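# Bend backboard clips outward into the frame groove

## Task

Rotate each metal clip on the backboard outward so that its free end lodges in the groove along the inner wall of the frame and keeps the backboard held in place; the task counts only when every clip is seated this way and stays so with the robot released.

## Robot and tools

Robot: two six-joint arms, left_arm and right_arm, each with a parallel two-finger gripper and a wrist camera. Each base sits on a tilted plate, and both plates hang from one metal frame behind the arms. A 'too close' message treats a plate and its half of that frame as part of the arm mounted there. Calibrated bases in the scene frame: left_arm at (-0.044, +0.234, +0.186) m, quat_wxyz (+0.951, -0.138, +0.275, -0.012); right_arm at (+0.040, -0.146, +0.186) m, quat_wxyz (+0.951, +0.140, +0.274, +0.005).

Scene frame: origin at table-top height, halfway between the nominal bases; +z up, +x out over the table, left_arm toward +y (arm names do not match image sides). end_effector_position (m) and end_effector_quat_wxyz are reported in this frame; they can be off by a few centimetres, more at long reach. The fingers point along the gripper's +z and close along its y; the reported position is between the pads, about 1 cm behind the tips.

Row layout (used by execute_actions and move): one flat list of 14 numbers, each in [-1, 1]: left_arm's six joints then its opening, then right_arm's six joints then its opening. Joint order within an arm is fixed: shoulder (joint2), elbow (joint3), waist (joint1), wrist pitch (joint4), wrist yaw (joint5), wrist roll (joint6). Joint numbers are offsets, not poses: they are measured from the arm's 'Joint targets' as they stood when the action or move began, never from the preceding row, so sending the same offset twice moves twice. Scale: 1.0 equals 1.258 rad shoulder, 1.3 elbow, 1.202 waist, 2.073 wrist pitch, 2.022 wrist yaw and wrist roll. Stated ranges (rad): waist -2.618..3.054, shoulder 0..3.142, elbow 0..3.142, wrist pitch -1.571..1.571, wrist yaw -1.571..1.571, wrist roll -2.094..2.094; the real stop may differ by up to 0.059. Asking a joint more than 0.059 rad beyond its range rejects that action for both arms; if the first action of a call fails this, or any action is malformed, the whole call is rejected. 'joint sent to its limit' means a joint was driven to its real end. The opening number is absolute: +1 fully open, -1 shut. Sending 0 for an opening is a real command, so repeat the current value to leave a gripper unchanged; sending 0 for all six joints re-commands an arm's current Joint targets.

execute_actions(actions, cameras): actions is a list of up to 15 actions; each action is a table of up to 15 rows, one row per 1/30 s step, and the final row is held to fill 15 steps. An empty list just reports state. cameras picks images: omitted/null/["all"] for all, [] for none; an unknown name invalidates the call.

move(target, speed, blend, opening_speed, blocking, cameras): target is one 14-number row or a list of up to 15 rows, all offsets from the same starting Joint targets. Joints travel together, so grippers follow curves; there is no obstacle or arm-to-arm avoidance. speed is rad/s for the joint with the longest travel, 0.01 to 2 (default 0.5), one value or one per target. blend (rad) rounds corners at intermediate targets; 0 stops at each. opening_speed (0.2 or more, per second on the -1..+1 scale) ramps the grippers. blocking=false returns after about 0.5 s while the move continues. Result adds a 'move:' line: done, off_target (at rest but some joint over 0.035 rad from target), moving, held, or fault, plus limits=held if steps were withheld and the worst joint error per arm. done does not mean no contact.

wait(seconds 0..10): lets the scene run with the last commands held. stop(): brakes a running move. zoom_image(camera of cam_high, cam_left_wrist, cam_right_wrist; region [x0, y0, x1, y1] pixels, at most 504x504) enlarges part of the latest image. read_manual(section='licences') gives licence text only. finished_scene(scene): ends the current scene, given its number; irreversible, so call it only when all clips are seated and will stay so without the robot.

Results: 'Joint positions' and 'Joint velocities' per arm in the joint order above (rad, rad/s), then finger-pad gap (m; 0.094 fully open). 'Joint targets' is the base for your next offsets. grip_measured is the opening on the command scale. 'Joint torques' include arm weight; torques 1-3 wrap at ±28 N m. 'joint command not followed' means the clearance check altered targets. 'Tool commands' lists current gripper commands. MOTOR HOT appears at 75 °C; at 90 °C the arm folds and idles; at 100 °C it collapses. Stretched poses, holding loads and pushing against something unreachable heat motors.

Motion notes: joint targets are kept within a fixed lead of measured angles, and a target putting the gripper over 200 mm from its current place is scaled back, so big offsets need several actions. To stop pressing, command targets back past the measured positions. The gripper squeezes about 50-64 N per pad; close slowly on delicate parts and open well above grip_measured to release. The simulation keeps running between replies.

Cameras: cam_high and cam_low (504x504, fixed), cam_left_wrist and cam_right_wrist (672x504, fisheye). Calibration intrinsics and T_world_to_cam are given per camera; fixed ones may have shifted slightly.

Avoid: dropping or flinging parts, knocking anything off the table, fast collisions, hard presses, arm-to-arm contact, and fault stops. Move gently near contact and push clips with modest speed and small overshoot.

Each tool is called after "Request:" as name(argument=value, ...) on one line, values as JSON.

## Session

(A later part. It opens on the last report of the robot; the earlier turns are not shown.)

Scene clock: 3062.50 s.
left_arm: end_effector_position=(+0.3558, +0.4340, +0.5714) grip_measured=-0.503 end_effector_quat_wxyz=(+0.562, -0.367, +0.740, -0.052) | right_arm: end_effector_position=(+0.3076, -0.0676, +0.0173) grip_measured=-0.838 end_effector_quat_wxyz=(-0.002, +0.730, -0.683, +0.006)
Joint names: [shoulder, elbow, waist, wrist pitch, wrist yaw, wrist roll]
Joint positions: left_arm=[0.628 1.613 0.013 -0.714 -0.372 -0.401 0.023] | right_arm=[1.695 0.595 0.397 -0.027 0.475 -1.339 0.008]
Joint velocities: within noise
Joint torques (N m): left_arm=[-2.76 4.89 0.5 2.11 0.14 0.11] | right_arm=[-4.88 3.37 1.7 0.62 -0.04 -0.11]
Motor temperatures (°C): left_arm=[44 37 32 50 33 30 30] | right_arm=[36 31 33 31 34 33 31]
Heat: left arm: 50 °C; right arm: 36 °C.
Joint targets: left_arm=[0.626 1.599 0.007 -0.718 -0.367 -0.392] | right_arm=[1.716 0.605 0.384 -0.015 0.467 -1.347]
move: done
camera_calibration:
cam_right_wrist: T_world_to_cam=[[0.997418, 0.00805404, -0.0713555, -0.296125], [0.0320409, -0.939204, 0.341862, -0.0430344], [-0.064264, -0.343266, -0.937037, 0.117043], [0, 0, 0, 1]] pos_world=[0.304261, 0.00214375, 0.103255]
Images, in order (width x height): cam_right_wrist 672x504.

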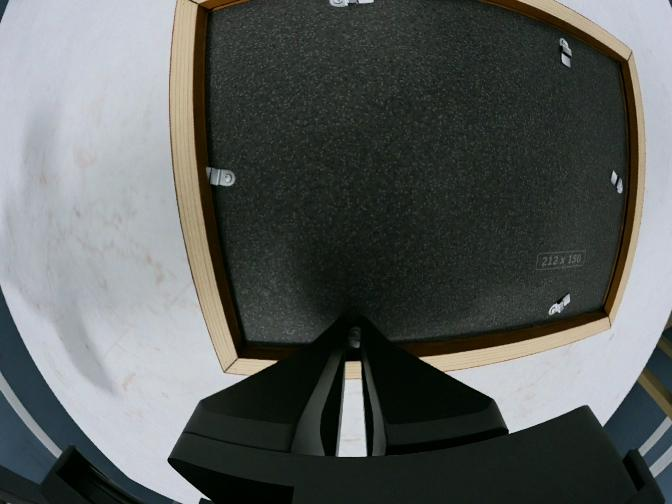

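Request:
move(target=[0,0,0,0,0,0,-0.5,0,0,0,0,0,0,-0.875], opening_speed=0.2, cameras=[])

Request:
move(target=[0,0,0,0,0,0,-0.5,0,0,0,0,0,0,-0.6], opening_speed=0.3, cameras=["cam_right_wrist"])

Request:
zoom_image(camera="cam_right_wrist", region=[310, 290, 400, 380])

Scene clock: 3072.07 s.
left_arm: end_effector_position=(+0.3558, +0.4340, +0.5714) grip_measured=-0.503 end_effector_quat_wxyz=(+0.562, -0.367, +0.740, -0.052) | right_arm: end_effector_position=(+0.3079, -0.0675, +0.0173) grip_measured=-0.871 end_effector_quat_wxyz=(-0.002, +0.730, -0.684, +0.006)
Joint names: [shoulder, elbow, waist, wrist pitch, wrist yaw, wrist roll]
Joint positions: left_arm=[0.628 1.613 0.013 -0.714 -0.372 -0.401 0.023] | right_arm=[1.695 0.595 0.397 -0.026 0.475 -1.339 0.006]
Joint velocities: within noise
Joint torques (N m): left_arm=[-2.78 4.92 0.49 2.1 0.13 0.09] | right_arm=[-4.96 3.47 1.8 0.56 -0.06 -0.11]
Motor temperatures (°C): left_arm=[44 37 32 50 33 30 29] | right_arm=[36 31 33 31 34 33 31]
Heat: left arm: 50 °C; right arm: 36 °C.
Joint targets: left_arm=[0.626 1.599 0.007 -0.718 -0.367 -0.392] | right_arm=[1.716 0.605 0.384 -0.015 0.467 -1.347]
move: done
No camera images: "cameras" was empty.

Scene clock: 3073.20 s.
left_arm: end_effector_position=(+0.3558, +0.4340, +0.5714) grip_measured=-0.503 end_effector_quat_wxyz=(+0.562, -0.367, +0.740, -0.052) | right_arm: end_effector_position=(+0.3109, -0.0667, +0.0175) grip_measured=-0.602 end_effector_quat_wxyz=(-0.007, +0.728, -0.685, +0.008)
Joint names: [shoulder, elbow, waist, wrist pitch, wrist yaw, wrist roll]
Joint positions: left_arm=[0.628 1.613 0.013 -0.714 -0.372 -0.401 0.023] | right_arm=[1.695 0.597 0.397 -0.017 0.475 -1.34 0.019]
Joint velocities: within noise
Joint torques (N m): left_arm=[-2.77 4.88 0.53 2.11 0.12 0.11] | right_arm=[-4.79 3.26 1.7 0.51 -0.02 -0.11]
Motor temperatures (°C): left_arm=[44 37 32 50 33 30 29] | right_arm=[36 31 33 31 34 33 31]
Heat: left arm: 50 °C; right arm: 36 °C.
Joint targets: left_arm=[0.626 1.599 0.007 -0.718 -0.367 -0.392] | right_arm=[1.716 0.605 0.384 -0.015 0.466 -1.347]
move: done
camera_calibration:
cam_right_wrist: T_world_to_cam=[[0.998156, 0.0030069, -0.0606263, -0.300172], [0.0234249, -0.940486, 0.339023, -0.0396813], [-0.0559988, -0.339818, -0.938822, 0.115437], [0, 0, 0, 1]] pos_world=[0.307013, 0.00281056, 0.10363]
Images, in order (width x height): cam_right_wrist 672x504.

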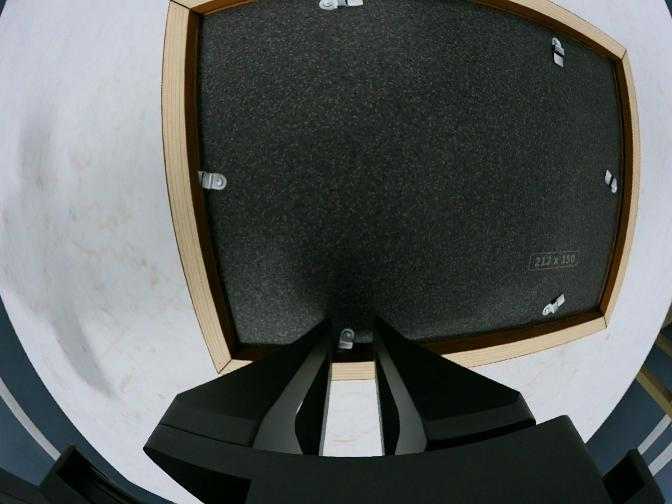

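Scaled by 5.600 from the camera's 672x504 image, which has a finer 960x720 frame.

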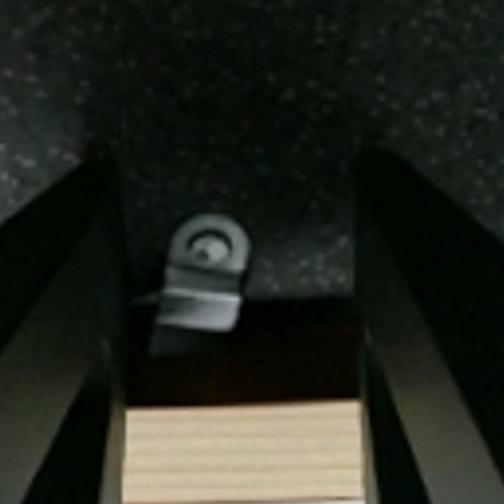

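Request:
move(target=[[0,0,0,0,0,0,-0.5,-0.0421,0.0054,0.0225,-0.0352,0.0054,0.0138,-0.6],[0,0,0,0,0,0,-0.5,-0.295,-0.0619,-0.1719,-0.1039,-0.05,-0.0974,-0.6]], speed=[0.3,0.5], blend=0.02, cameras=["cam_right_wrist"])

Request:
zoom_image(camera="cam_right_wrist", region=[300, 100, 420, 220])

Request:
zoom_image(camera="cam_right_wrist", region=[180, 0, 330, 120])

Scene clock: 3098.10 s.
left_arm: end_effector_position=(+0.3558, +0.4340, +0.5714) grip_measured=-0.503 end_effector_quat_wxyz=(+0.562, -0.367, +0.740, -0.052) | right_arm: end_effector_position=(+0.3168, -0.1381, +0.0549) grip_measured=-0.602 end_effector_quat_wxyz=(-0.006, +0.725, -0.689, +0.012)
Joint names: [shoulder, elbow, waist, wrist pitch, wrist yaw, wrist roll]
Joint positions: left_arm=[0.628 1.613 0.013 -0.714 -0.372 -0.401 0.023] | right_arm=[1.359 0.539 0.185 -0.207 0.38 -1.535 0.019]
Joint velocities: within noise
Joint torques (N m): left_arm=[-2.77 4.89 0.51 2.1 0.13 0.1] | right_arm=[-7.36 2.58 1.07 0.33 -0.15 -0.11]
Motor temperatures (°C): left_arm=[44 37 32 50 33 30 29] | right_arm=[36 31 33 31 34 33 31]
Heat: left arm: 50 °C; right arm: 36 °C.
Joint targets: left_arm=[0.626 1.599 0.007 -0.718 -0.367 -0.392] | right_arm=[1.345 0.524 0.178 -0.230 0.365 -1.544]
move: done
camera_calibration:
cam_right_wrist: T_world_to_cam=[[0.998365, -0.00707898, -0.056717, -0.305259], [0.0129516, -0.938471, 0.345114, -0.116438], [-0.0556703, -0.345285, -0.936845, 0.125636], [0, 0, 0, 1]] pos_world=[0.313262, -0.0680543, 0.140573]
Images, in order (width x height): cam_right_wrist 672x504.

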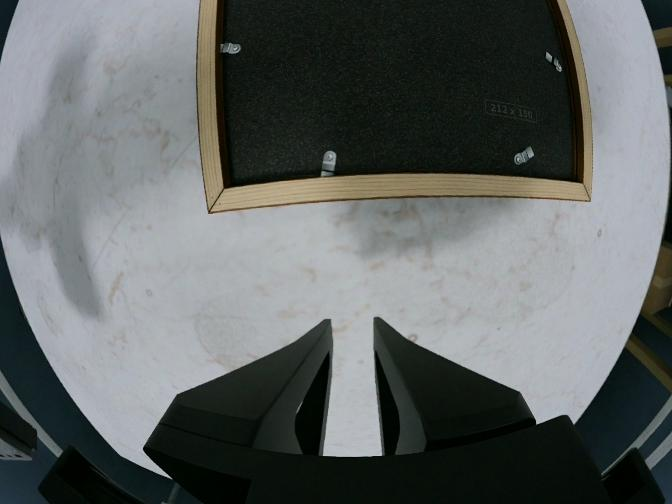

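Scaled by 4.200 from the camera's 672x504 image, which has a finer 960x720 frame.

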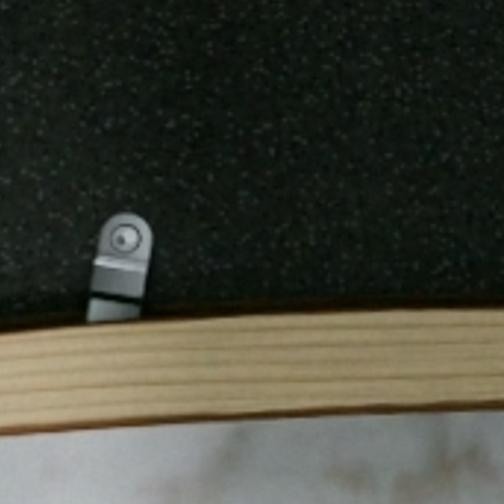

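Scaled by 3.360 from the camera's 672x504 image, which has a finer 960x720 frame.

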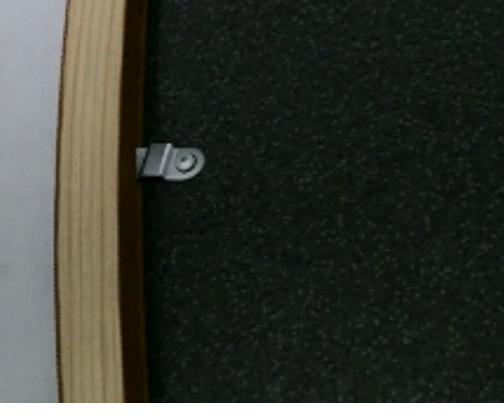

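Request:
zoom_image(camera="cam_right_wrist", region=[205, 25, 255, 75])

Request:
zoom_image(camera="cam_right_wrist", region=[305, 140, 355, 190])

Scaled by 10.080 from the camera's 672x504 image, which has a finer 960x720 frame.

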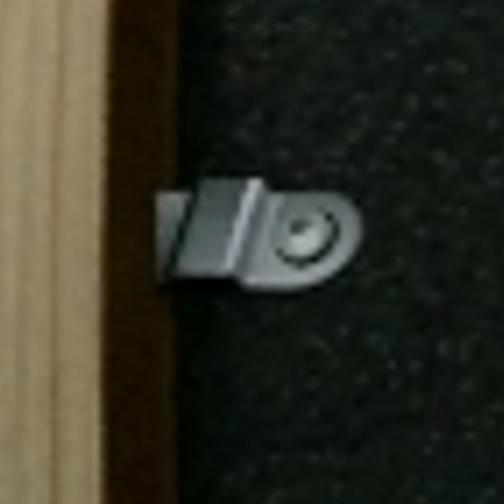

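Scaled by 10.080 from the camera's 672x504 image, which has a finer 960x720 frame.

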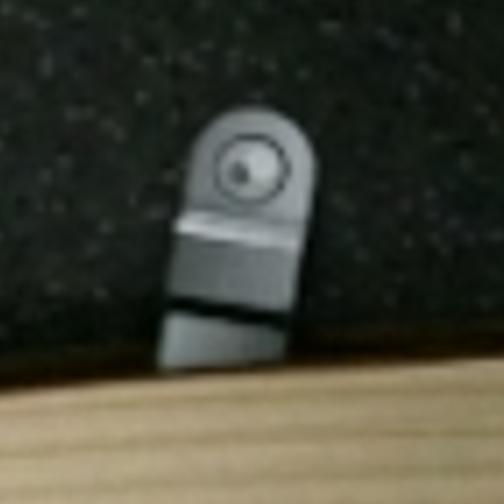

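Request:
move(target=[[0,0,0,0,0,0,-0.5,0.2528,0.0677,0.1938,0.0685,0.0554,0.1113,-0.5],[0,0,0,0,0,0,-0.5,0.279,0.052,0.18,0.094,0.052,0.1013,-0.5]], speed=[0.5,0.2], cameras=["cam_right_wrist"])

Request:
zoom_image(camera="cam_right_wrist", region=[300, 280, 400, 380])

Scene clock: 3164.13 s.
left_arm: end_effector_position=(+0.3558, +0.4340, +0.5714) grip_measured=-0.503 end_effector_quat_wxyz=(+0.562, -0.367, +0.740, -0.052) | right_arm: end_effector_position=(+0.3097, -0.0682, +0.0209) grip_measured=-0.502 end_effector_quat_wxyz=(-0.004, +0.730, -0.683, +0.004)
Joint names: [shoulder, elbow, waist, wrist pitch, wrist yaw, wrist roll]
Joint positions: left_arm=[0.628 1.613 0.013 -0.714 -0.372 -0.401 0.023] | right_arm=[1.677 0.599 0.396 -0.047 0.469 -1.342 0.023]
Joint velocities: within noise
Joint torques (N m): left_arm=[-2.74 4.9 0.51 2.1 0.13 0.11] | right_arm=[-4.96 2.04 2.59 0.54 0.04 -0.01]
Motor temperatures (°C): left_arm=[43 37 32 50 33 30 29] | right_arm=[38 31 33 31 34 33 31]
Heat: left arm: 50 °C; right arm: 38 °C.
Joint targets: left_arm=[0.626 1.599 0.007 -0.718 -0.367 -0.392] | right_arm=[1.696 0.592 0.394 -0.035 0.470 -1.339]
move: done
camera_calibration:
cam_right_wrist: T_world_to_cam=[[0.997434, 0.00904567, -0.0710117, -0.297925], [0.0325022, -0.941068, 0.336651, -0.0450268], [-0.0637816, -0.338095, -0.938948, 0.120566], [0, 0, 0, 1]] pos_world=[0.306314, 0.00108462, 0.107208]
Images, in order (width x height): cam_right_wrist 672x504.

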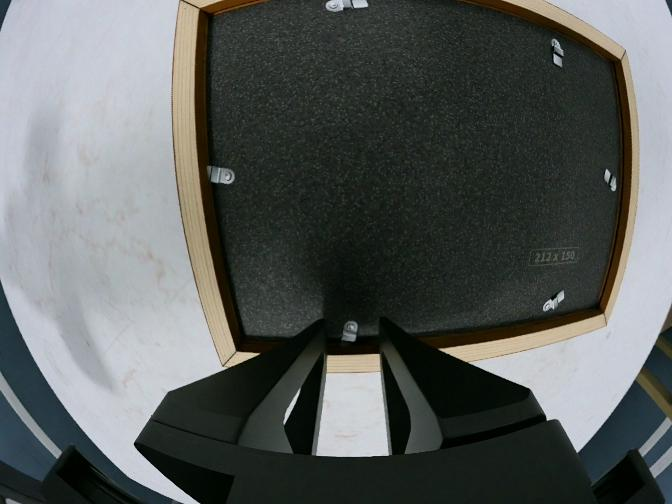

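Scaled by 5.040 from the camera's 672x504 image, which has a finer 960x720 frame.

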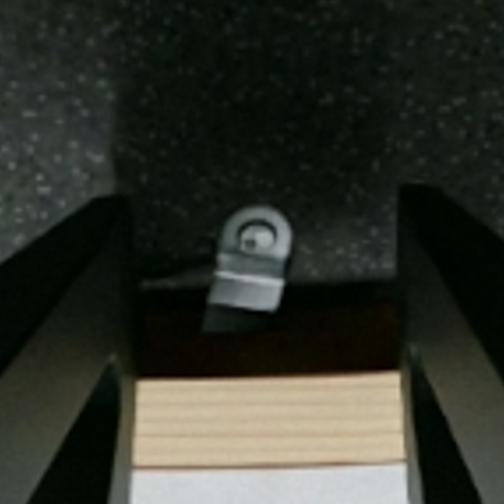

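Request:
move(target=[[0,0,0,0,0,0,-0.5,0.017,-0.009,-0.0055,0.0115,-0.0015,-0.0045,-0.5]], speed=0.15, cameras=[])

Request:
move(target=[0,0,0,0,0,0,-0.5,0,0,0,0,0,0,-0.98], opening_speed=0.3, cameras=["cam_right_wrist"])

Request:
zoom_image(camera="cam_right_wrist", region=[300, 280, 400, 380])

Scene clock: 3173.97 s.
left_arm: end_effector_position=(+0.3558, +0.4340, +0.5714) grip_measured=-0.503 end_effector_quat_wxyz=(+0.562, -0.367, +0.740, -0.052) | right_arm: end_effector_position=(+0.3067, -0.0674, +0.0173) grip_measured=-0.502 end_effector_quat_wxyz=(-0.002, +0.731, -0.682, +0.003)
Joint names: [shoulder, elbow, waist, wrist pitch, wrist yaw, wrist roll]
Joint positions: left_arm=[0.628 1.613 0.013 -0.714 -0.372 -0.401 0.023] | right_arm=[1.694 0.593 0.396 -0.028 0.47 -1.342 0.023]
Joint velocities: within noise
Joint torques (N m): left_arm=[-2.76 4.92 0.5 2.1 0.13 0.1] | right_arm=[-4.62 1.43 2.24 0.66 -0.03 -0.11]
Motor temperatures (°C): left_arm=[43 37 32 50 33 30 29] | right_arm=[37 31 33 31 34 33 31]
Heat: left arm: 50 °C; right arm: 37 °C.
Joint targets: left_arm=[0.626 1.599 0.007 -0.718 -0.367 -0.392] | right_arm=[1.717 0.580 0.388 -0.011 0.467 -1.348]
move: done
No camera images: "cameras" was empty.

Scene clock: 3175.77 s.
left_arm: end_effector_position=(+0.3558, +0.4340, +0.5714) grip_measured=-0.503 end_effector_quat_wxyz=(+0.562, -0.367, +0.740, -0.052) | right_arm: end_effector_position=(+0.3082, -0.0673, +0.0173) grip_measured=-0.938 end_effector_quat_wxyz=(-0.004, +0.730, -0.683, +0.006)
Joint names: [shoulder, elbow, waist, wrist pitch, wrist yaw, wrist roll]
Joint positions: left_arm=[0.628 1.613 0.013 -0.714 -0.372 -0.401 0.023] | right_arm=[1.694 0.593 0.396 -0.022 0.471 -1.342 0.003]
Joint velocities: within noise
Joint torques (N m): left_arm=[-2.77 4.9 0.47 2.1 0.14 0.11] | right_arm=[-4.56 1.46 2 0.58 0 -0.09]
Motor temperatures (°C): left_arm=[43 37 32 50 33 30 29] | right_arm=[37 31 33 31 34 33 31]
Heat: left arm: 50 °C; right arm: 37 °C.
Joint targets: left_arm=[0.626 1.599 0.007 -0.718 -0.367 -0.392] | right_arm=[1.717 0.580 0.388 -0.011 0.467 -1.348]
move: done
camera_calibration:
cam_right_wrist: T_world_to_cam=[[0.99763, 0.00823337, -0.0683064, -0.296787], [0.0309431, -0.94043, 0.338576, -0.04248], [-0.0614498, -0.339887, -0.938457, 0.116608], [0, 0, 0, 1]] pos_world=[0.304564, 0.0021276, 0.103542]
Images, in order (width x height): cam_right_wrist 672x504.

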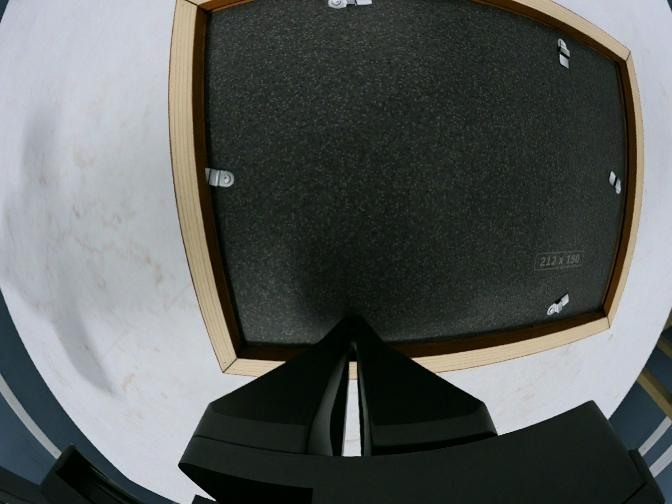

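Scaled by 5.040 from the camera's 672x504 image, which has a finer 960x720 frame.

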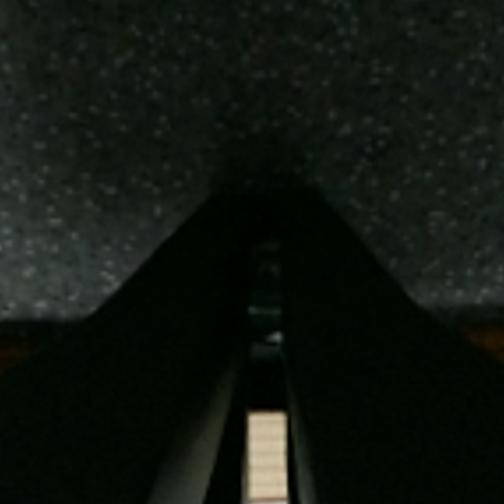

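Request:
move(target=[[0,0,0,0,0,0,-0.5,0,0,0,0,0,0,-0.6],[0,0,0,0,0,0,-0.5,-0.042,0.016,0.0225,-0.0352,0.0054,0.0138,-0.6],[0,0,0,0,0,0,-0.5,-0.296,-0.0431,-0.175,-0.106,-0.0504,-0.0969,-0.6]], speed=[0.3,0.3,0.5], cameras=["cam_right_wrist"])

Request:
zoom_image(camera="cam_right_wrist", region=[300, 120, 370, 190])

Scene clock: 3187.07 s.
left_arm: end_effector_position=(+0.3558, +0.4340, +0.5714) grip_measured=-0.503 end_effector_quat_wxyz=(+0.562, -0.367, +0.740, -0.052) | right_arm: end_effector_position=(+0.3165, -0.1385, +0.0548) grip_measured=-0.602 end_effector_quat_wxyz=(-0.005, +0.725, -0.689, +0.012)
Joint names: [shoulder, elbow, waist, wrist pitch, wrist yaw, wrist roll]
Joint positions: left_arm=[0.628 1.613 0.013 -0.714 -0.372 -0.401 0.023] | right_arm=[1.359 0.539 0.184 -0.208 0.38 -1.535 0.019]
Joint velocities: within noise
Joint torques (N m): left_arm=[-2.77 4.89 0.5 2.11 0.13 0.1] | right_arm=[-7.36 2.51 0.94 0.32 -0.17 -0.11]
Motor temperatures (°C): left_arm=[43 37 32 50 33 30 29] | right_arm=[37 31 33 31 34 33 32]
Heat: left arm: 50 °C; right arm: 37 °C.
Joint targets: left_arm=[0.626 1.599 0.007 -0.718 -0.367 -0.392] | right_arm=[1.345 0.524 0.177 -0.231 0.366 -1.544]
move: done
camera_calibration:
cam_right_wrist: T_world_to_cam=[[0.998293, -0.00734394, -0.0579401, -0.304927], [0.0131755, -0.93817, 0.345924, -0.116781], [-0.0568981, -0.346097, -0.936472, 0.125707], [0, 0, 0, 1]] pos_world=[0.313098, -0.0682927, 0.140451]
Images, in order (width x height): cam_right_wrist 672x504.

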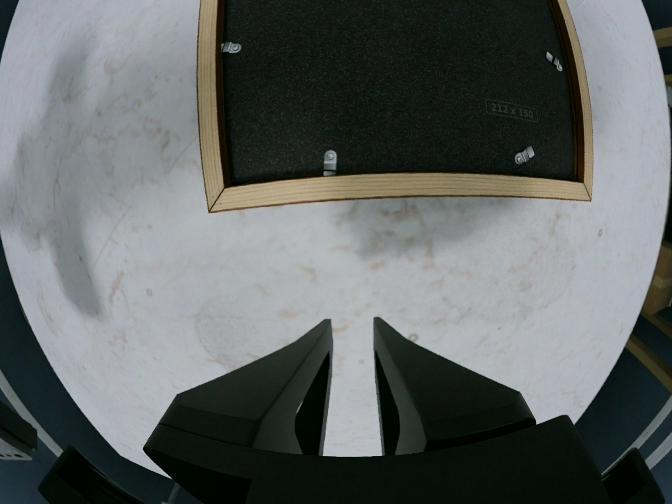

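Scaled by 7.200 from the camera's 672x504 image, which has a finer 960x720 frame.

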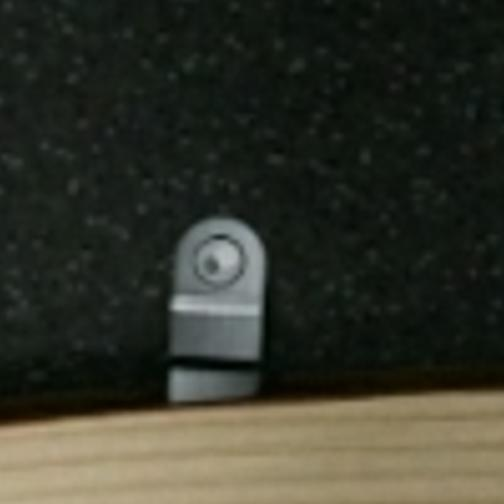

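Request:
move(target=[0,0,0,0,0,0,-0.5,0.3315,0.4462,0.1439,-0.1167,0.0396,0.8516,-0.1], speed=0.8, cameras=["cam_right_wrist"])

Request:
zoom_image(camera="cam_right_wrist", region=[240, 240, 400, 400])

Scene clock: 3213.97 s.
left_arm: end_effector_position=(+0.3558, +0.4340, +0.5714) grip_measured=-0.503 end_effector_quat_wxyz=(+0.562, -0.367, +0.740, -0.052) | right_arm: end_effector_position=(+0.4221, -0.0729, +0.0508) grip_measured=-0.102 end_effector_quat_wxyz=(+0.001, -0.033, +0.999, +0.001)
Joint names: [shoulder, elbow, waist, wrist pitch, wrist yaw, wrist roll]
Joint positions: left_arm=[0.628 1.613 0.013 -0.714 -0.372 -0.401 0.023] | right_arm=[1.738 1.087 0.332 -0.455 0.437 0.169 0.042]
Joint velocities: within noise
Joint torques (N m): left_arm=[-2.76 4.89 0.49 2.11 0.15 0.11] | right_arm=[-7.42 6.17 4.56 0.3 0.07 0.09]
Motor temperatures (°C): left_arm=[43 37 32 50 33 30 29] | right_arm=[38 31 33 31 34 33 32]
Heat: left arm: 50 °C; right arm: 38 °C.
Joint targets: left_arm=[0.626 1.599 0.007 -0.718 -0.367 -0.392] | right_arm=[1.763 1.104 0.350 -0.473 0.446 0.178]
move: done
camera_calibration:
cam_right_wrist: T_world_to_cam=[[0.00942158, -0.996468, -0.0834472, -0.0634855], [-0.941627, -0.0369257, 0.334626, 0.414053], [-0.336525, 0.0754234, -0.938649, 0.299481], [0, 0, 0, 1]] pos_world=[0.491265, -0.0705599, 0.137257]
Images, in order (width x height): cam_right_wrist 672x504.

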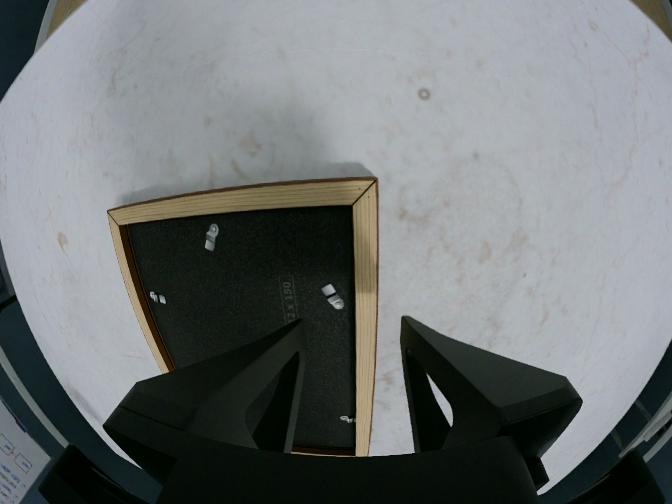

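Scaled by 3.150 from the camera's 672x504 image, which has a finer 960x720 frame.

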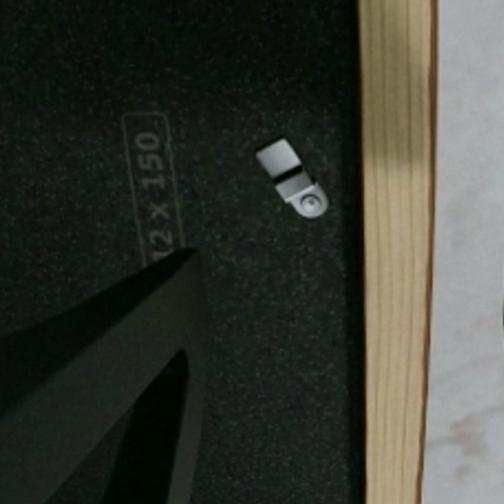

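Request:
move(target=[0,0,0,0,0,0,-0.5,0.0636,0.0192,-0.0666,0.0511,-0.0203,-0.0336,0.15], speed=0.25, cameras=["cam_right_wrist"])

Request:
zoom_image(camera="cam_right_wrist", region=[240, 260, 420, 400])

Scene clock: 3255.83 s.
left_arm: end_effector_position=(+0.3558, +0.4340, +0.5714) grip_measured=-0.503 end_effector_quat_wxyz=(+0.562, -0.367, +0.740, -0.052) | right_arm: end_effector_position=(+0.4286, -0.0793, +0.0228) grip_measured=+0.148 end_effector_quat_wxyz=(-0.002, -0.033, +0.999, +0.000)
Joint names: [shoulder, elbow, waist, wrist pitch, wrist yaw, wrist roll]
Joint positions: left_arm=[0.628 1.613 0.013 -0.714 -0.372 -0.401 0.023] | right_arm=[1.819 1.111 0.276 -0.383 0.412 0.119 0.054]
Joint velocities: within noise
Joint torques (N m): left_arm=[-2.8 4.89 0.49 2.12 0.14 0.1] | right_arm=[-8.1 6.01 2.76 0.59 -0.11 -0.16]
Motor temperatures (°C): left_arm=[43 37 32 50 33 30 29] | right_arm=[38 32 34 31 34 33 31]
Heat: left arm: 50 °C; right arm: 38 °C.
Joint targets: left_arm=[0.626 1.599 0.007 -0.718 -0.367 -0.392] | right_arm=[1.842 1.129 0.270 -0.367 0.405 0.110]
move: done
camera_calibration:
cam_right_wrist: T_world_to_cam=[[0.00784801, -0.996592, -0.0821115, -0.0716395], [-0.939438, -0.0354835, 0.340876, 0.428291], [-0.342628, 0.0744635, -0.936516, 0.278352], [0, 0, 0, 1]] pos_world=[0.498286, -0.0769252, 0.108805]
Images, in order (width x height): cam_right_wrist 672x504.

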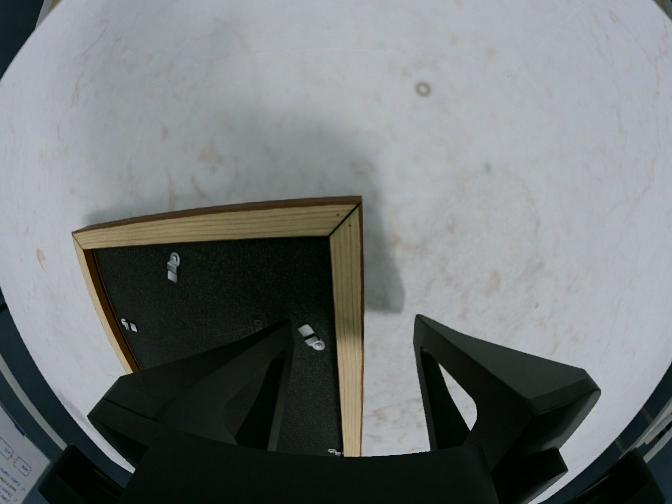

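Scaled by 2.800 from the camera's 672x504 image, which has a finer 960x720 frame.

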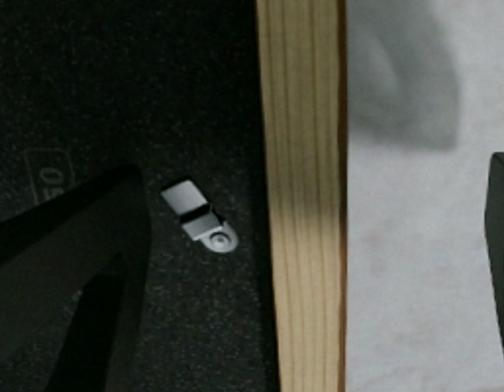

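Request:
move(target=[0,0,0,0,0,0,-0.5,0.0119,0.0018,-0.0116,0.0096,-0.0025,-0.0059,0.15], speed=0.12, cameras=["cam_right_wrist"])

Request:
zoom_image(camera="cam_right_wrist", region=[240, 260, 420, 400])

Scene clock: 3271.93 s.
left_arm: end_effector_position=(+0.3558, +0.4340, +0.5714) grip_measured=-0.503 end_effector_quat_wxyz=(+0.562, -0.367, +0.740, -0.052) | right_arm: end_effector_position=(+0.4308, -0.0808, +0.0181) grip_measured=+0.148 end_effector_quat_wxyz=(+0.000, -0.033, +0.999, +0.001)
Joint names: [shoulder, elbow, waist, wrist pitch, wrist yaw, wrist roll]
Joint positions: left_arm=[0.628 1.613 0.013 -0.714 -0.372 -0.401 0.023] | right_arm=[1.831 1.114 0.266 -0.366 0.406 0.107 0.054]
Joint velocities: within noise
Joint torques (N m): left_arm=[-2.74 4.88 0.5 2.11 0.13 0.1] | right_arm=[-7.99 5.97 2.59 0.63 -0.05 -0.15]
Motor temperatures (°C): left_arm=[42 37 32 50 33 30 29] | right_arm=[38 32 34 31 34 33 31]
Heat: left arm: 50 °C; right arm: 38 °C.
Joint targets: left_arm=[0.626 1.599 0.007 -0.718 -0.367 -0.392] | right_arm=[1.857 1.131 0.256 -0.347 0.400 0.098]
move: done
camera_calibration:
cam_right_wrist: T_world_to_cam=[[0.00834464, -0.996471, -0.0835165, -0.07367], [-0.940701, -0.0361479, 0.337306, 0.432493], [-0.339134, 0.0757493, -0.937683, 0.273449], [0, 0, 0, 1]] pos_world=[0.500197, -0.0784899, 0.104373]
Images, in order (width x height): cam_right_wrist 672x504.

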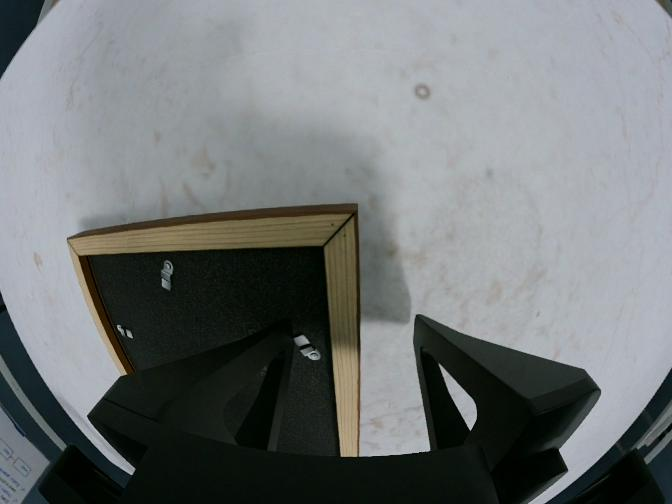

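Scaled by 2.800 from the camera's 672x504 image, which has a finer 960x720 frame.

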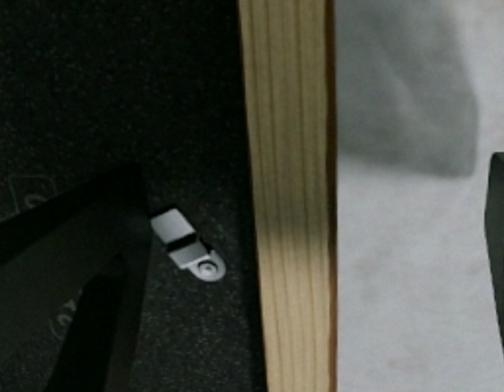

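Request:
move(target=[0,0,0,0,0,0,-0.5,0.0040,0,-0.0017,0.0035,0,0,0.15], speed=0.1)

Scene clock: 3349.83 s.
left_arm: end_effector_position=(+0.3558, +0.4340, +0.5714) grip_measured=-0.503 end_effector_quat_wxyz=(+0.562, -0.367, +0.740, -0.052) | right_arm: end_effector_position=(+0.4316, -0.0802, +0.0175) grip_measured=+0.148 end_effector_quat_wxyz=(+0.001, -0.033, +0.999, +0.002)
Joint names: [shoulder, elbow, waist, wrist pitch, wrist yaw, wrist roll]
Joint positions: left_arm=[0.628 1.613 0.013 -0.714 -0.372 -0.401 0.023] | right_arm=[1.833 1.114 0.266 -0.36 0.405 0.105 0.054]
Joint velocities: within noise
Joint torques (N m): left_arm=[-2.78 4.89 0.5 2.11 0.13 0.1] | right_arm=[-7.82 5.9 2.32 0.69 -0.07 -0.09]
Motor temperatures (°C): left_arm=[42 37 31 50 33 30 29] | right_arm=[41 33 33 31 34 33 31]
Heat: left arm: 50 °C; right arm: 41 °C.
Joint targets: left_arm=[0.626 1.599 0.007 -0.718 -0.367 -0.392] | right_arm=[1.862 1.131 0.254 -0.340 0.400 0.098]
move: done
camera_calibration:
cam_left_wrist: T_world_to_cam=[[0.535718, -0.731327, 0.422098, -0.106832], [-0.396181, -0.659139, -0.6392, 0.827299], [0.745686, 0.175203, -0.64285, 0.122161], [0, 0, 0, 1]] pos_world=[0.293898, 0.445773, 0.652434]
cam_right_wrist: T_world_to_cam=[[0.00825339, -0.996329, -0.0852099, -0.0730552], [-0.941808, -0.0363819, 0.334177, 0.433949], [-0.33605, 0.0774933, -0.938651, 0.271963], [0, 0, 0, 1]] pos_world=[0.500693, -0.0780744, 0.104037]

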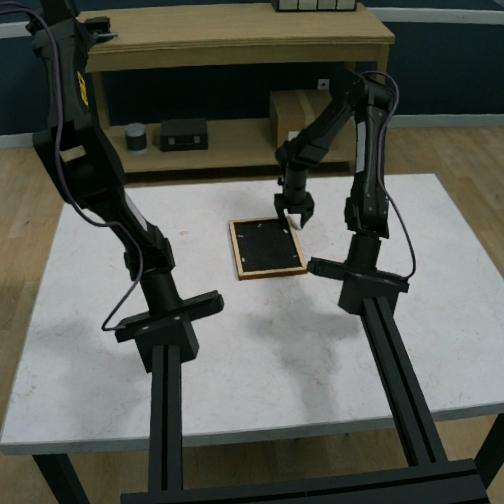

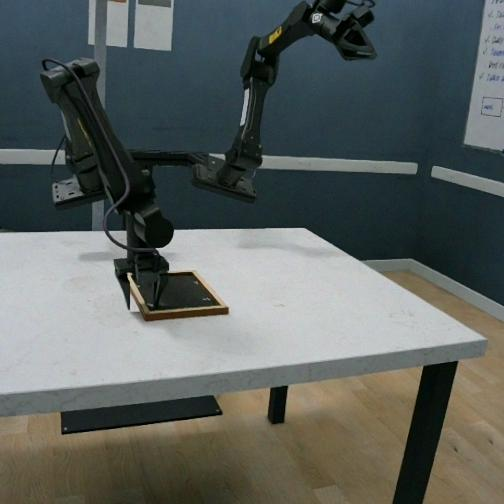

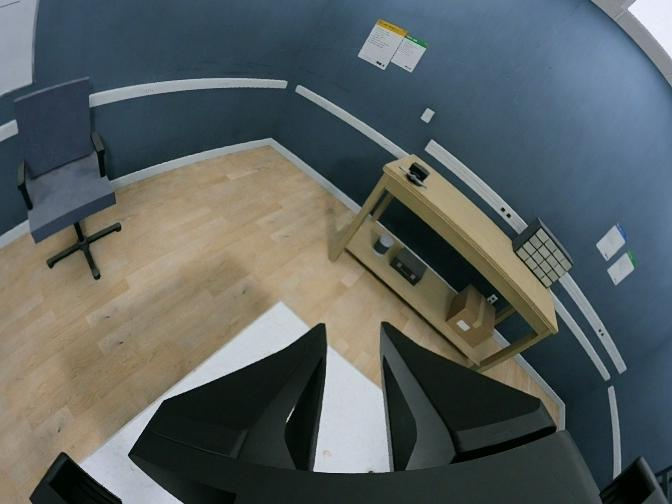

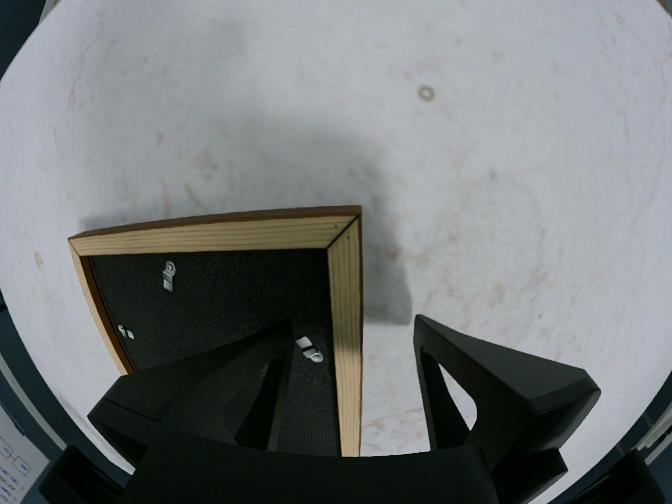

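Request:
move(target=[0,0,0,0,0,0,-0.5,0,0,0,0,0,0,-0.3], opening_speed=0.3, cameras=["cam_right_wrist"])

Request:
move(target=[0,0,0,0,0,0,-0.5,0,0,0,0,0,0,-0.55], opening_speed=0.25, cameras=["cam_right_wrist"])

Scene clock: 3358.73 s.
left_arm: end_effector_position=(+0.3558, +0.4340, +0.5714) grip_measured=-0.503 end_effector_quat_wxyz=(+0.562, -0.367, +0.740, -0.052) | right_arm: end_effector_position=(+0.4340, -0.0764, +0.0172) grip_measured=-0.298 end_effector_quat_wxyz=(+0.006, -0.030, +0.999, +0.011)
Joint names: [shoulder, elbow, waist, wrist pitch, wrist yaw, wrist roll]
Joint positions: left_arm=[0.628 1.613 0.013 -0.714 -0.372 -0.401 0.023] | right_arm=[1.834 1.114 0.266 -0.346 0.387 0.105 0.033]
Joint velocities: within noise
Joint torques (N m): left_arm=[-2.8 4.89 0.49 2.1 0.13 0.11] | right_arm=[-7.72 5.82 2.43 0.57 0.07 -0.12]
Motor temperatures (°C): left_arm=[42 37 31 50 33 30 29] | right_arm=[40 33 33 31 34 33 31]
Heat: left arm: 50 °C; right arm: 40 °C.
Joint targets: left_arm=[0.626 1.599 0.007 -0.718 -0.367 -0.392] | right_arm=[1.862 1.131 0.254 -0.340 0.400 0.098]
move: done
camera_calibration:
cam_right_wrist: T_world_to_cam=[[0.00412002, -0.994487, -0.104782, -0.0670379], [-0.944871, -0.0381794, 0.32521, 0.43781], [-0.327418, 0.0976651, -0.939819, 0.270037], [0, 0, 0, 1]] pos_world=[0.502365, -0.0763262, 0.104381]
Images, in order (width x height): cam_right_wrist 672x504.

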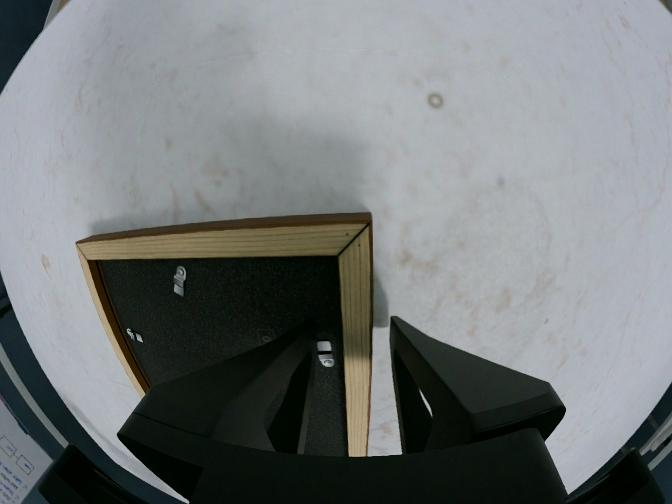

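Scene clock: 3359.93 s.
left_arm: end_effector_position=(+0.3558, +0.4340, +0.5714) grip_measured=-0.503 end_effector_quat_wxyz=(+0.562, -0.367, +0.740, -0.052) | right_arm: end_effector_position=(+0.4347, -0.0760, +0.0174) grip_measured=-0.548 end_effector_quat_wxyz=(+0.007, -0.030, +0.999, +0.012)
Joint names: [shoulder, elbow, waist, wrist pitch, wrist yaw, wrist roll]
Joint positions: left_arm=[0.628 1.613 0.013 -0.714 -0.372 -0.401 0.023] | right_arm=[1.834 1.115 0.266 -0.345 0.385 0.105 0.021]
Joint velocities: within noise
Joint torques (N m): left_arm=[-2.8 4.88 0.47 2.1 0.14 0.11] | right_arm=[-7.69 5.61 2.59 0.56 0.11 -0.11]
Motor temperatures (°C): left_arm=[42 37 31 50 33 30 29] | right_arm=[40 33 33 31 34 33 31]
Heat: left arm: 50 °C; right arm: 40 °C.
Joint targets: left_arm=[0.626 1.599 0.007 -0.718 -0.367 -0.392] | right_arm=[1.862 1.131 0.254 -0.340 0.400 0.098]
move: done
camera_calibration:
cam_right_wrist: T_world_to_cam=[[0.00343337, -0.994253, -0.107003, -0.0662699], [-0.945474, -0.0380769, 0.323465, 0.438753], [-0.32568, 0.100058, -0.940171, 0.269822], [0, 0, 0, 1]] pos_world=[0.502932, -0.0761807, 0.104667]
Images, in order (width x height): cam_right_wrist 672x504.

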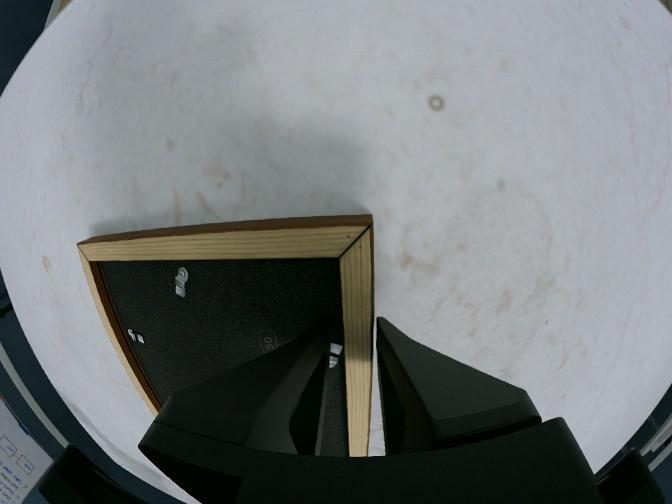

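Request:
move(target=[0,0,0,0,0,0,-0.5,0,0,0,0,0,0,-0.74], opening_speed=0.2, cameras=["cam_right_wrist"])

Request:
zoom_image(camera="cam_right_wrist", region=[260, 280, 440, 460])

Scene clock: 3366.10 s.
left_arm: end_effector_position=(+0.3558, +0.4340, +0.5714) grip_measured=-0.503 end_effector_quat_wxyz=(+0.562, -0.367, +0.740, -0.052) | right_arm: end_effector_position=(+0.4353, -0.0777, +0.0176) grip_measured=-0.733 end_effector_quat_wxyz=(+0.008, -0.030, +1.000, +0.007)
Joint names: [shoulder, elbow, waist, wrist pitch, wrist yaw, wrist roll]
Joint positions: left_arm=[0.628 1.613 0.013 -0.714 -0.372 -0.401 0.023] | right_arm=[1.834 1.117 0.266 -0.346 0.395 0.105 0.013]
Joint velocities: within noise
Joint torques (N m): left_arm=[-2.76 4.89 0.47 2.1 0.13 0.1] | right_arm=[-7.76 5.52 2.25 0.58 0.02 -0.11]
Motor temperatures (°C): left_arm=[42 37 31 50 33 30 29] | right_arm=[39 33 33 31 34 33 31]
Heat: left arm: 50 °C; right arm: 39 °C.
Joint targets: left_arm=[0.626 1.599 0.007 -0.718 -0.367 -0.392] | right_arm=[1.862 1.131 0.254 -0.340 0.399 0.098]
move: done
camera_calibration:
cam_right_wrist: T_world_to_cam=[[0.00343233, -0.995252, -0.0972666, -0.0682666], [-0.946005, -0.0347593, 0.322282, 0.439724], [-0.324133, 0.0909086, -0.941633, 0.269001], [0, 0, 0, 1]] pos_world=[0.503408, -0.0771125, 0.104945]
Images, in order (width x height): cam_right_wrist 672x504.

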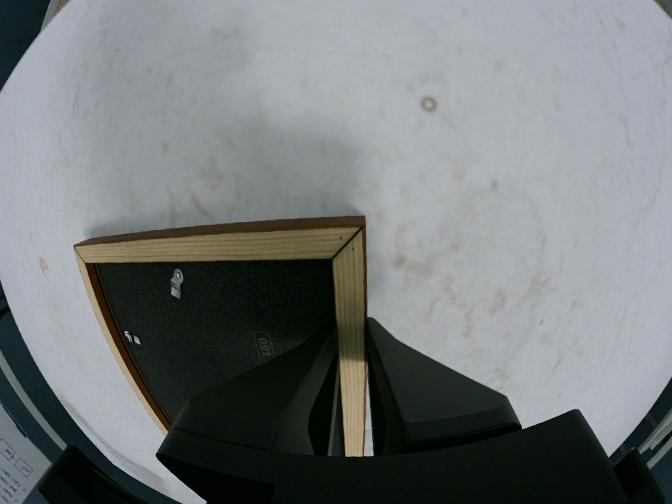

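Scaled by 2.800 from the camera's 672x504 image, which has a finer 960x720 frame.

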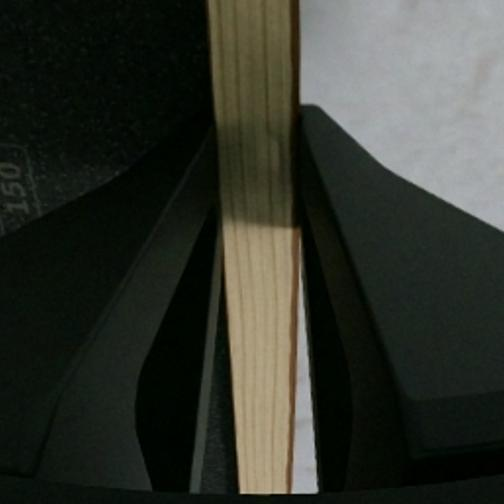

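Request:
move(target=[[0,0,0,0,0,0,-0.5,0,0,0,0,0,0,-0.5],[0,0,0,0,0,0,-0.5,-0.1017,0.0092,0.0707,-0.0815,0.0198,0.0366,-0.5],[0,0,0,0,0,0,-0.5,-0.2210,-0.2854,0.1514,0.0174,0.0420,0.0821,-0.5]], speed=[0.2,0.25,0.4], cameras=["cam_right_wrist"])

Request:
zoom_image(camera="cam_right_wrist", region=[230, 60, 440, 270])

Scene clock: 3397.23 s.
left_arm: end_effector_position=(+0.3558, +0.4340, +0.5714) grip_measured=-0.503 end_effector_quat_wxyz=(+0.562, -0.367, +0.740, -0.052) | right_arm: end_effector_position=(+0.3444, -0.0670, +0.0537) grip_measured=-0.502 end_effector_quat_wxyz=(-0.004, -0.036, +0.999, -0.001)
Joint names: [shoulder, elbow, waist, wrist pitch, wrist yaw, wrist roll]
Joint positions: left_arm=[0.628 1.613 0.013 -0.714 -0.372 -0.401 0.023] | right_arm=[1.607 0.77 0.419 -0.32 0.475 0.255 0.023]
Joint velocities: within noise
Joint torques (N m): left_arm=[-2.77 4.89 0.5 2.1 0.14 0.1] | right_arm=[-9.58 2.96 4.27 0.54 0.11 0.14]
Motor temperatures (°C): left_arm=[42 37 31 50 33 30 29] | right_arm=[39 33 33 31 34 33 32]
Heat: left arm: 50 °C; right arm: 39 °C.
Joint targets: left_arm=[0.626 1.599 0.007 -0.718 -0.367 -0.392] | right_arm=[1.584 0.760 0.436 -0.304 0.484 0.264]
move: done
camera_calibration:
cam_right_wrist: T_world_to_cam=[[0.0148295, -0.996686, -0.079988, -0.0586542], [-0.938022, -0.0415698, 0.344072, 0.338093], [-0.346257, 0.0699281, -0.93553, 0.278431], [0, 0, 0, 1]] pos_world=[0.414417, -0.0638755, 0.13946]
Images, in order (width x height): cam_right_wrist 672x504.

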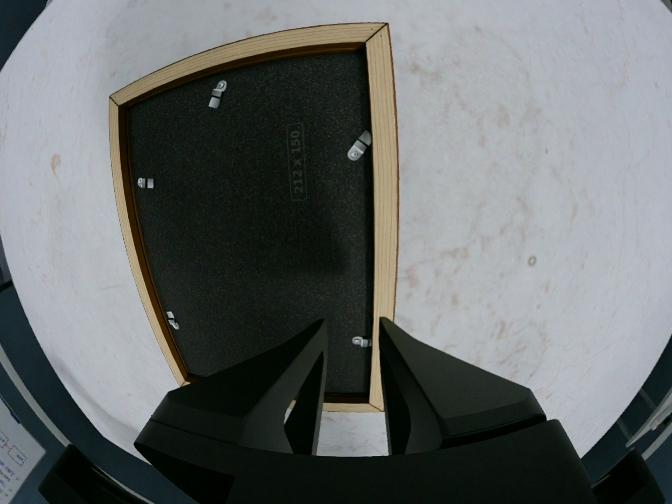

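Scaled by 2.400 from the camera's 672x504 image, which has a finer 960x720 frame.

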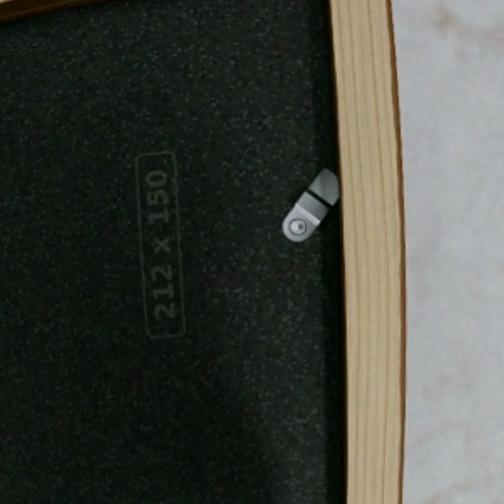

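Request:
move(target=[[0,0,0,0,0,0,-0.5,0.1479,0.2615,-0.0998,-0.0999,-0.0307,-0.0529,-0.2],[0,0,0,0,0,0,-0.5,0.2035,0.2812,-0.1335,-0.0333,-0.0386,-0.0742,-0.2]], speed=[0.4,0.15], cameras=["cam_right_wrist"])

Request:
zoom_image(camera="cam_right_wrist", region=[230, 260, 440, 470])

Scene clock: 3441.97 s.
left_arm: end_effector_position=(+0.3558, +0.4340, +0.5714) grip_measured=-0.503 end_effector_quat_wxyz=(+0.562, -0.367, +0.740, -0.052) | right_arm: end_effector_position=(+0.4272, -0.0768, +0.0247) grip_measured=-0.202 end_effector_quat_wxyz=(-0.003, -0.035, +0.999, +0.001)
Joint names: [shoulder, elbow, waist, wrist pitch, wrist yaw, wrist roll]
Joint positions: left_arm=[0.628 1.613 0.013 -0.714 -0.372 -0.401 0.023] | right_arm=[1.815 1.109 0.285 -0.389 0.413 0.123 0.038]
Joint velocities: within noise
Joint torques (N m): left_arm=[-2.78 4.9 0.53 2.11 0.14 0.11] | right_arm=[-7.87 5.91 2.67 0.59 -0.1 -0.13]
Motor temperatures (°C): left_arm=[41 37 31 50 33 30 29] | right_arm=[43 32 34 31 34 33 31]
Heat: left arm: 50 °C; right arm: 43 °C.
Joint targets: left_arm=[0.626 1.599 0.007 -0.718 -0.367 -0.392] | right_arm=[1.840 1.126 0.275 -0.373 0.406 0.114]
move: done
camera_calibration:
cam_right_wrist: T_world_to_cam=[[0.0125369, -0.996369, -0.0842099, -0.0709254], [-0.938703, -0.0407424, 0.342312, 0.425661], [-0.3445, 0.0747566, -0.935805, 0.280294], [0, 0, 0, 1]] pos_world=[0.49702, -0.0742792, 0.110619]
Images, in order (width x height): cam_right_wrist 672x504.

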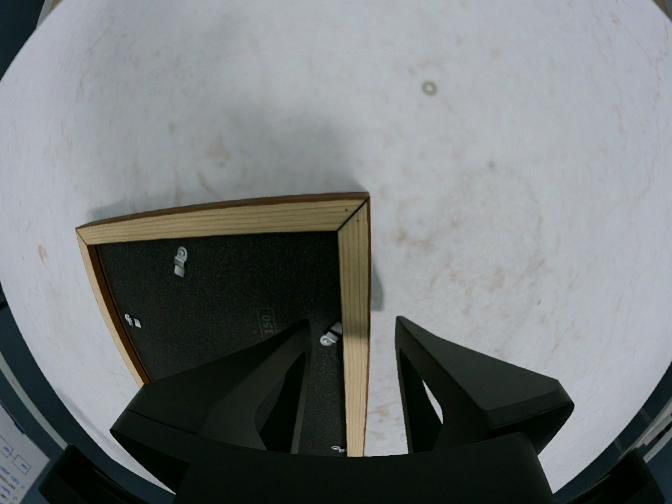

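Scaled by 2.400 from the camera's 672x504 image, which has a finer 960x720 frame.

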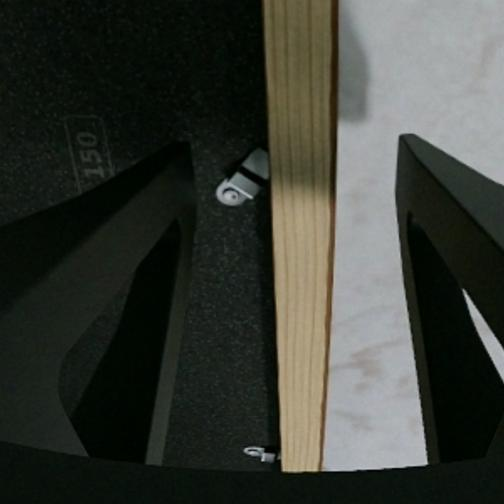

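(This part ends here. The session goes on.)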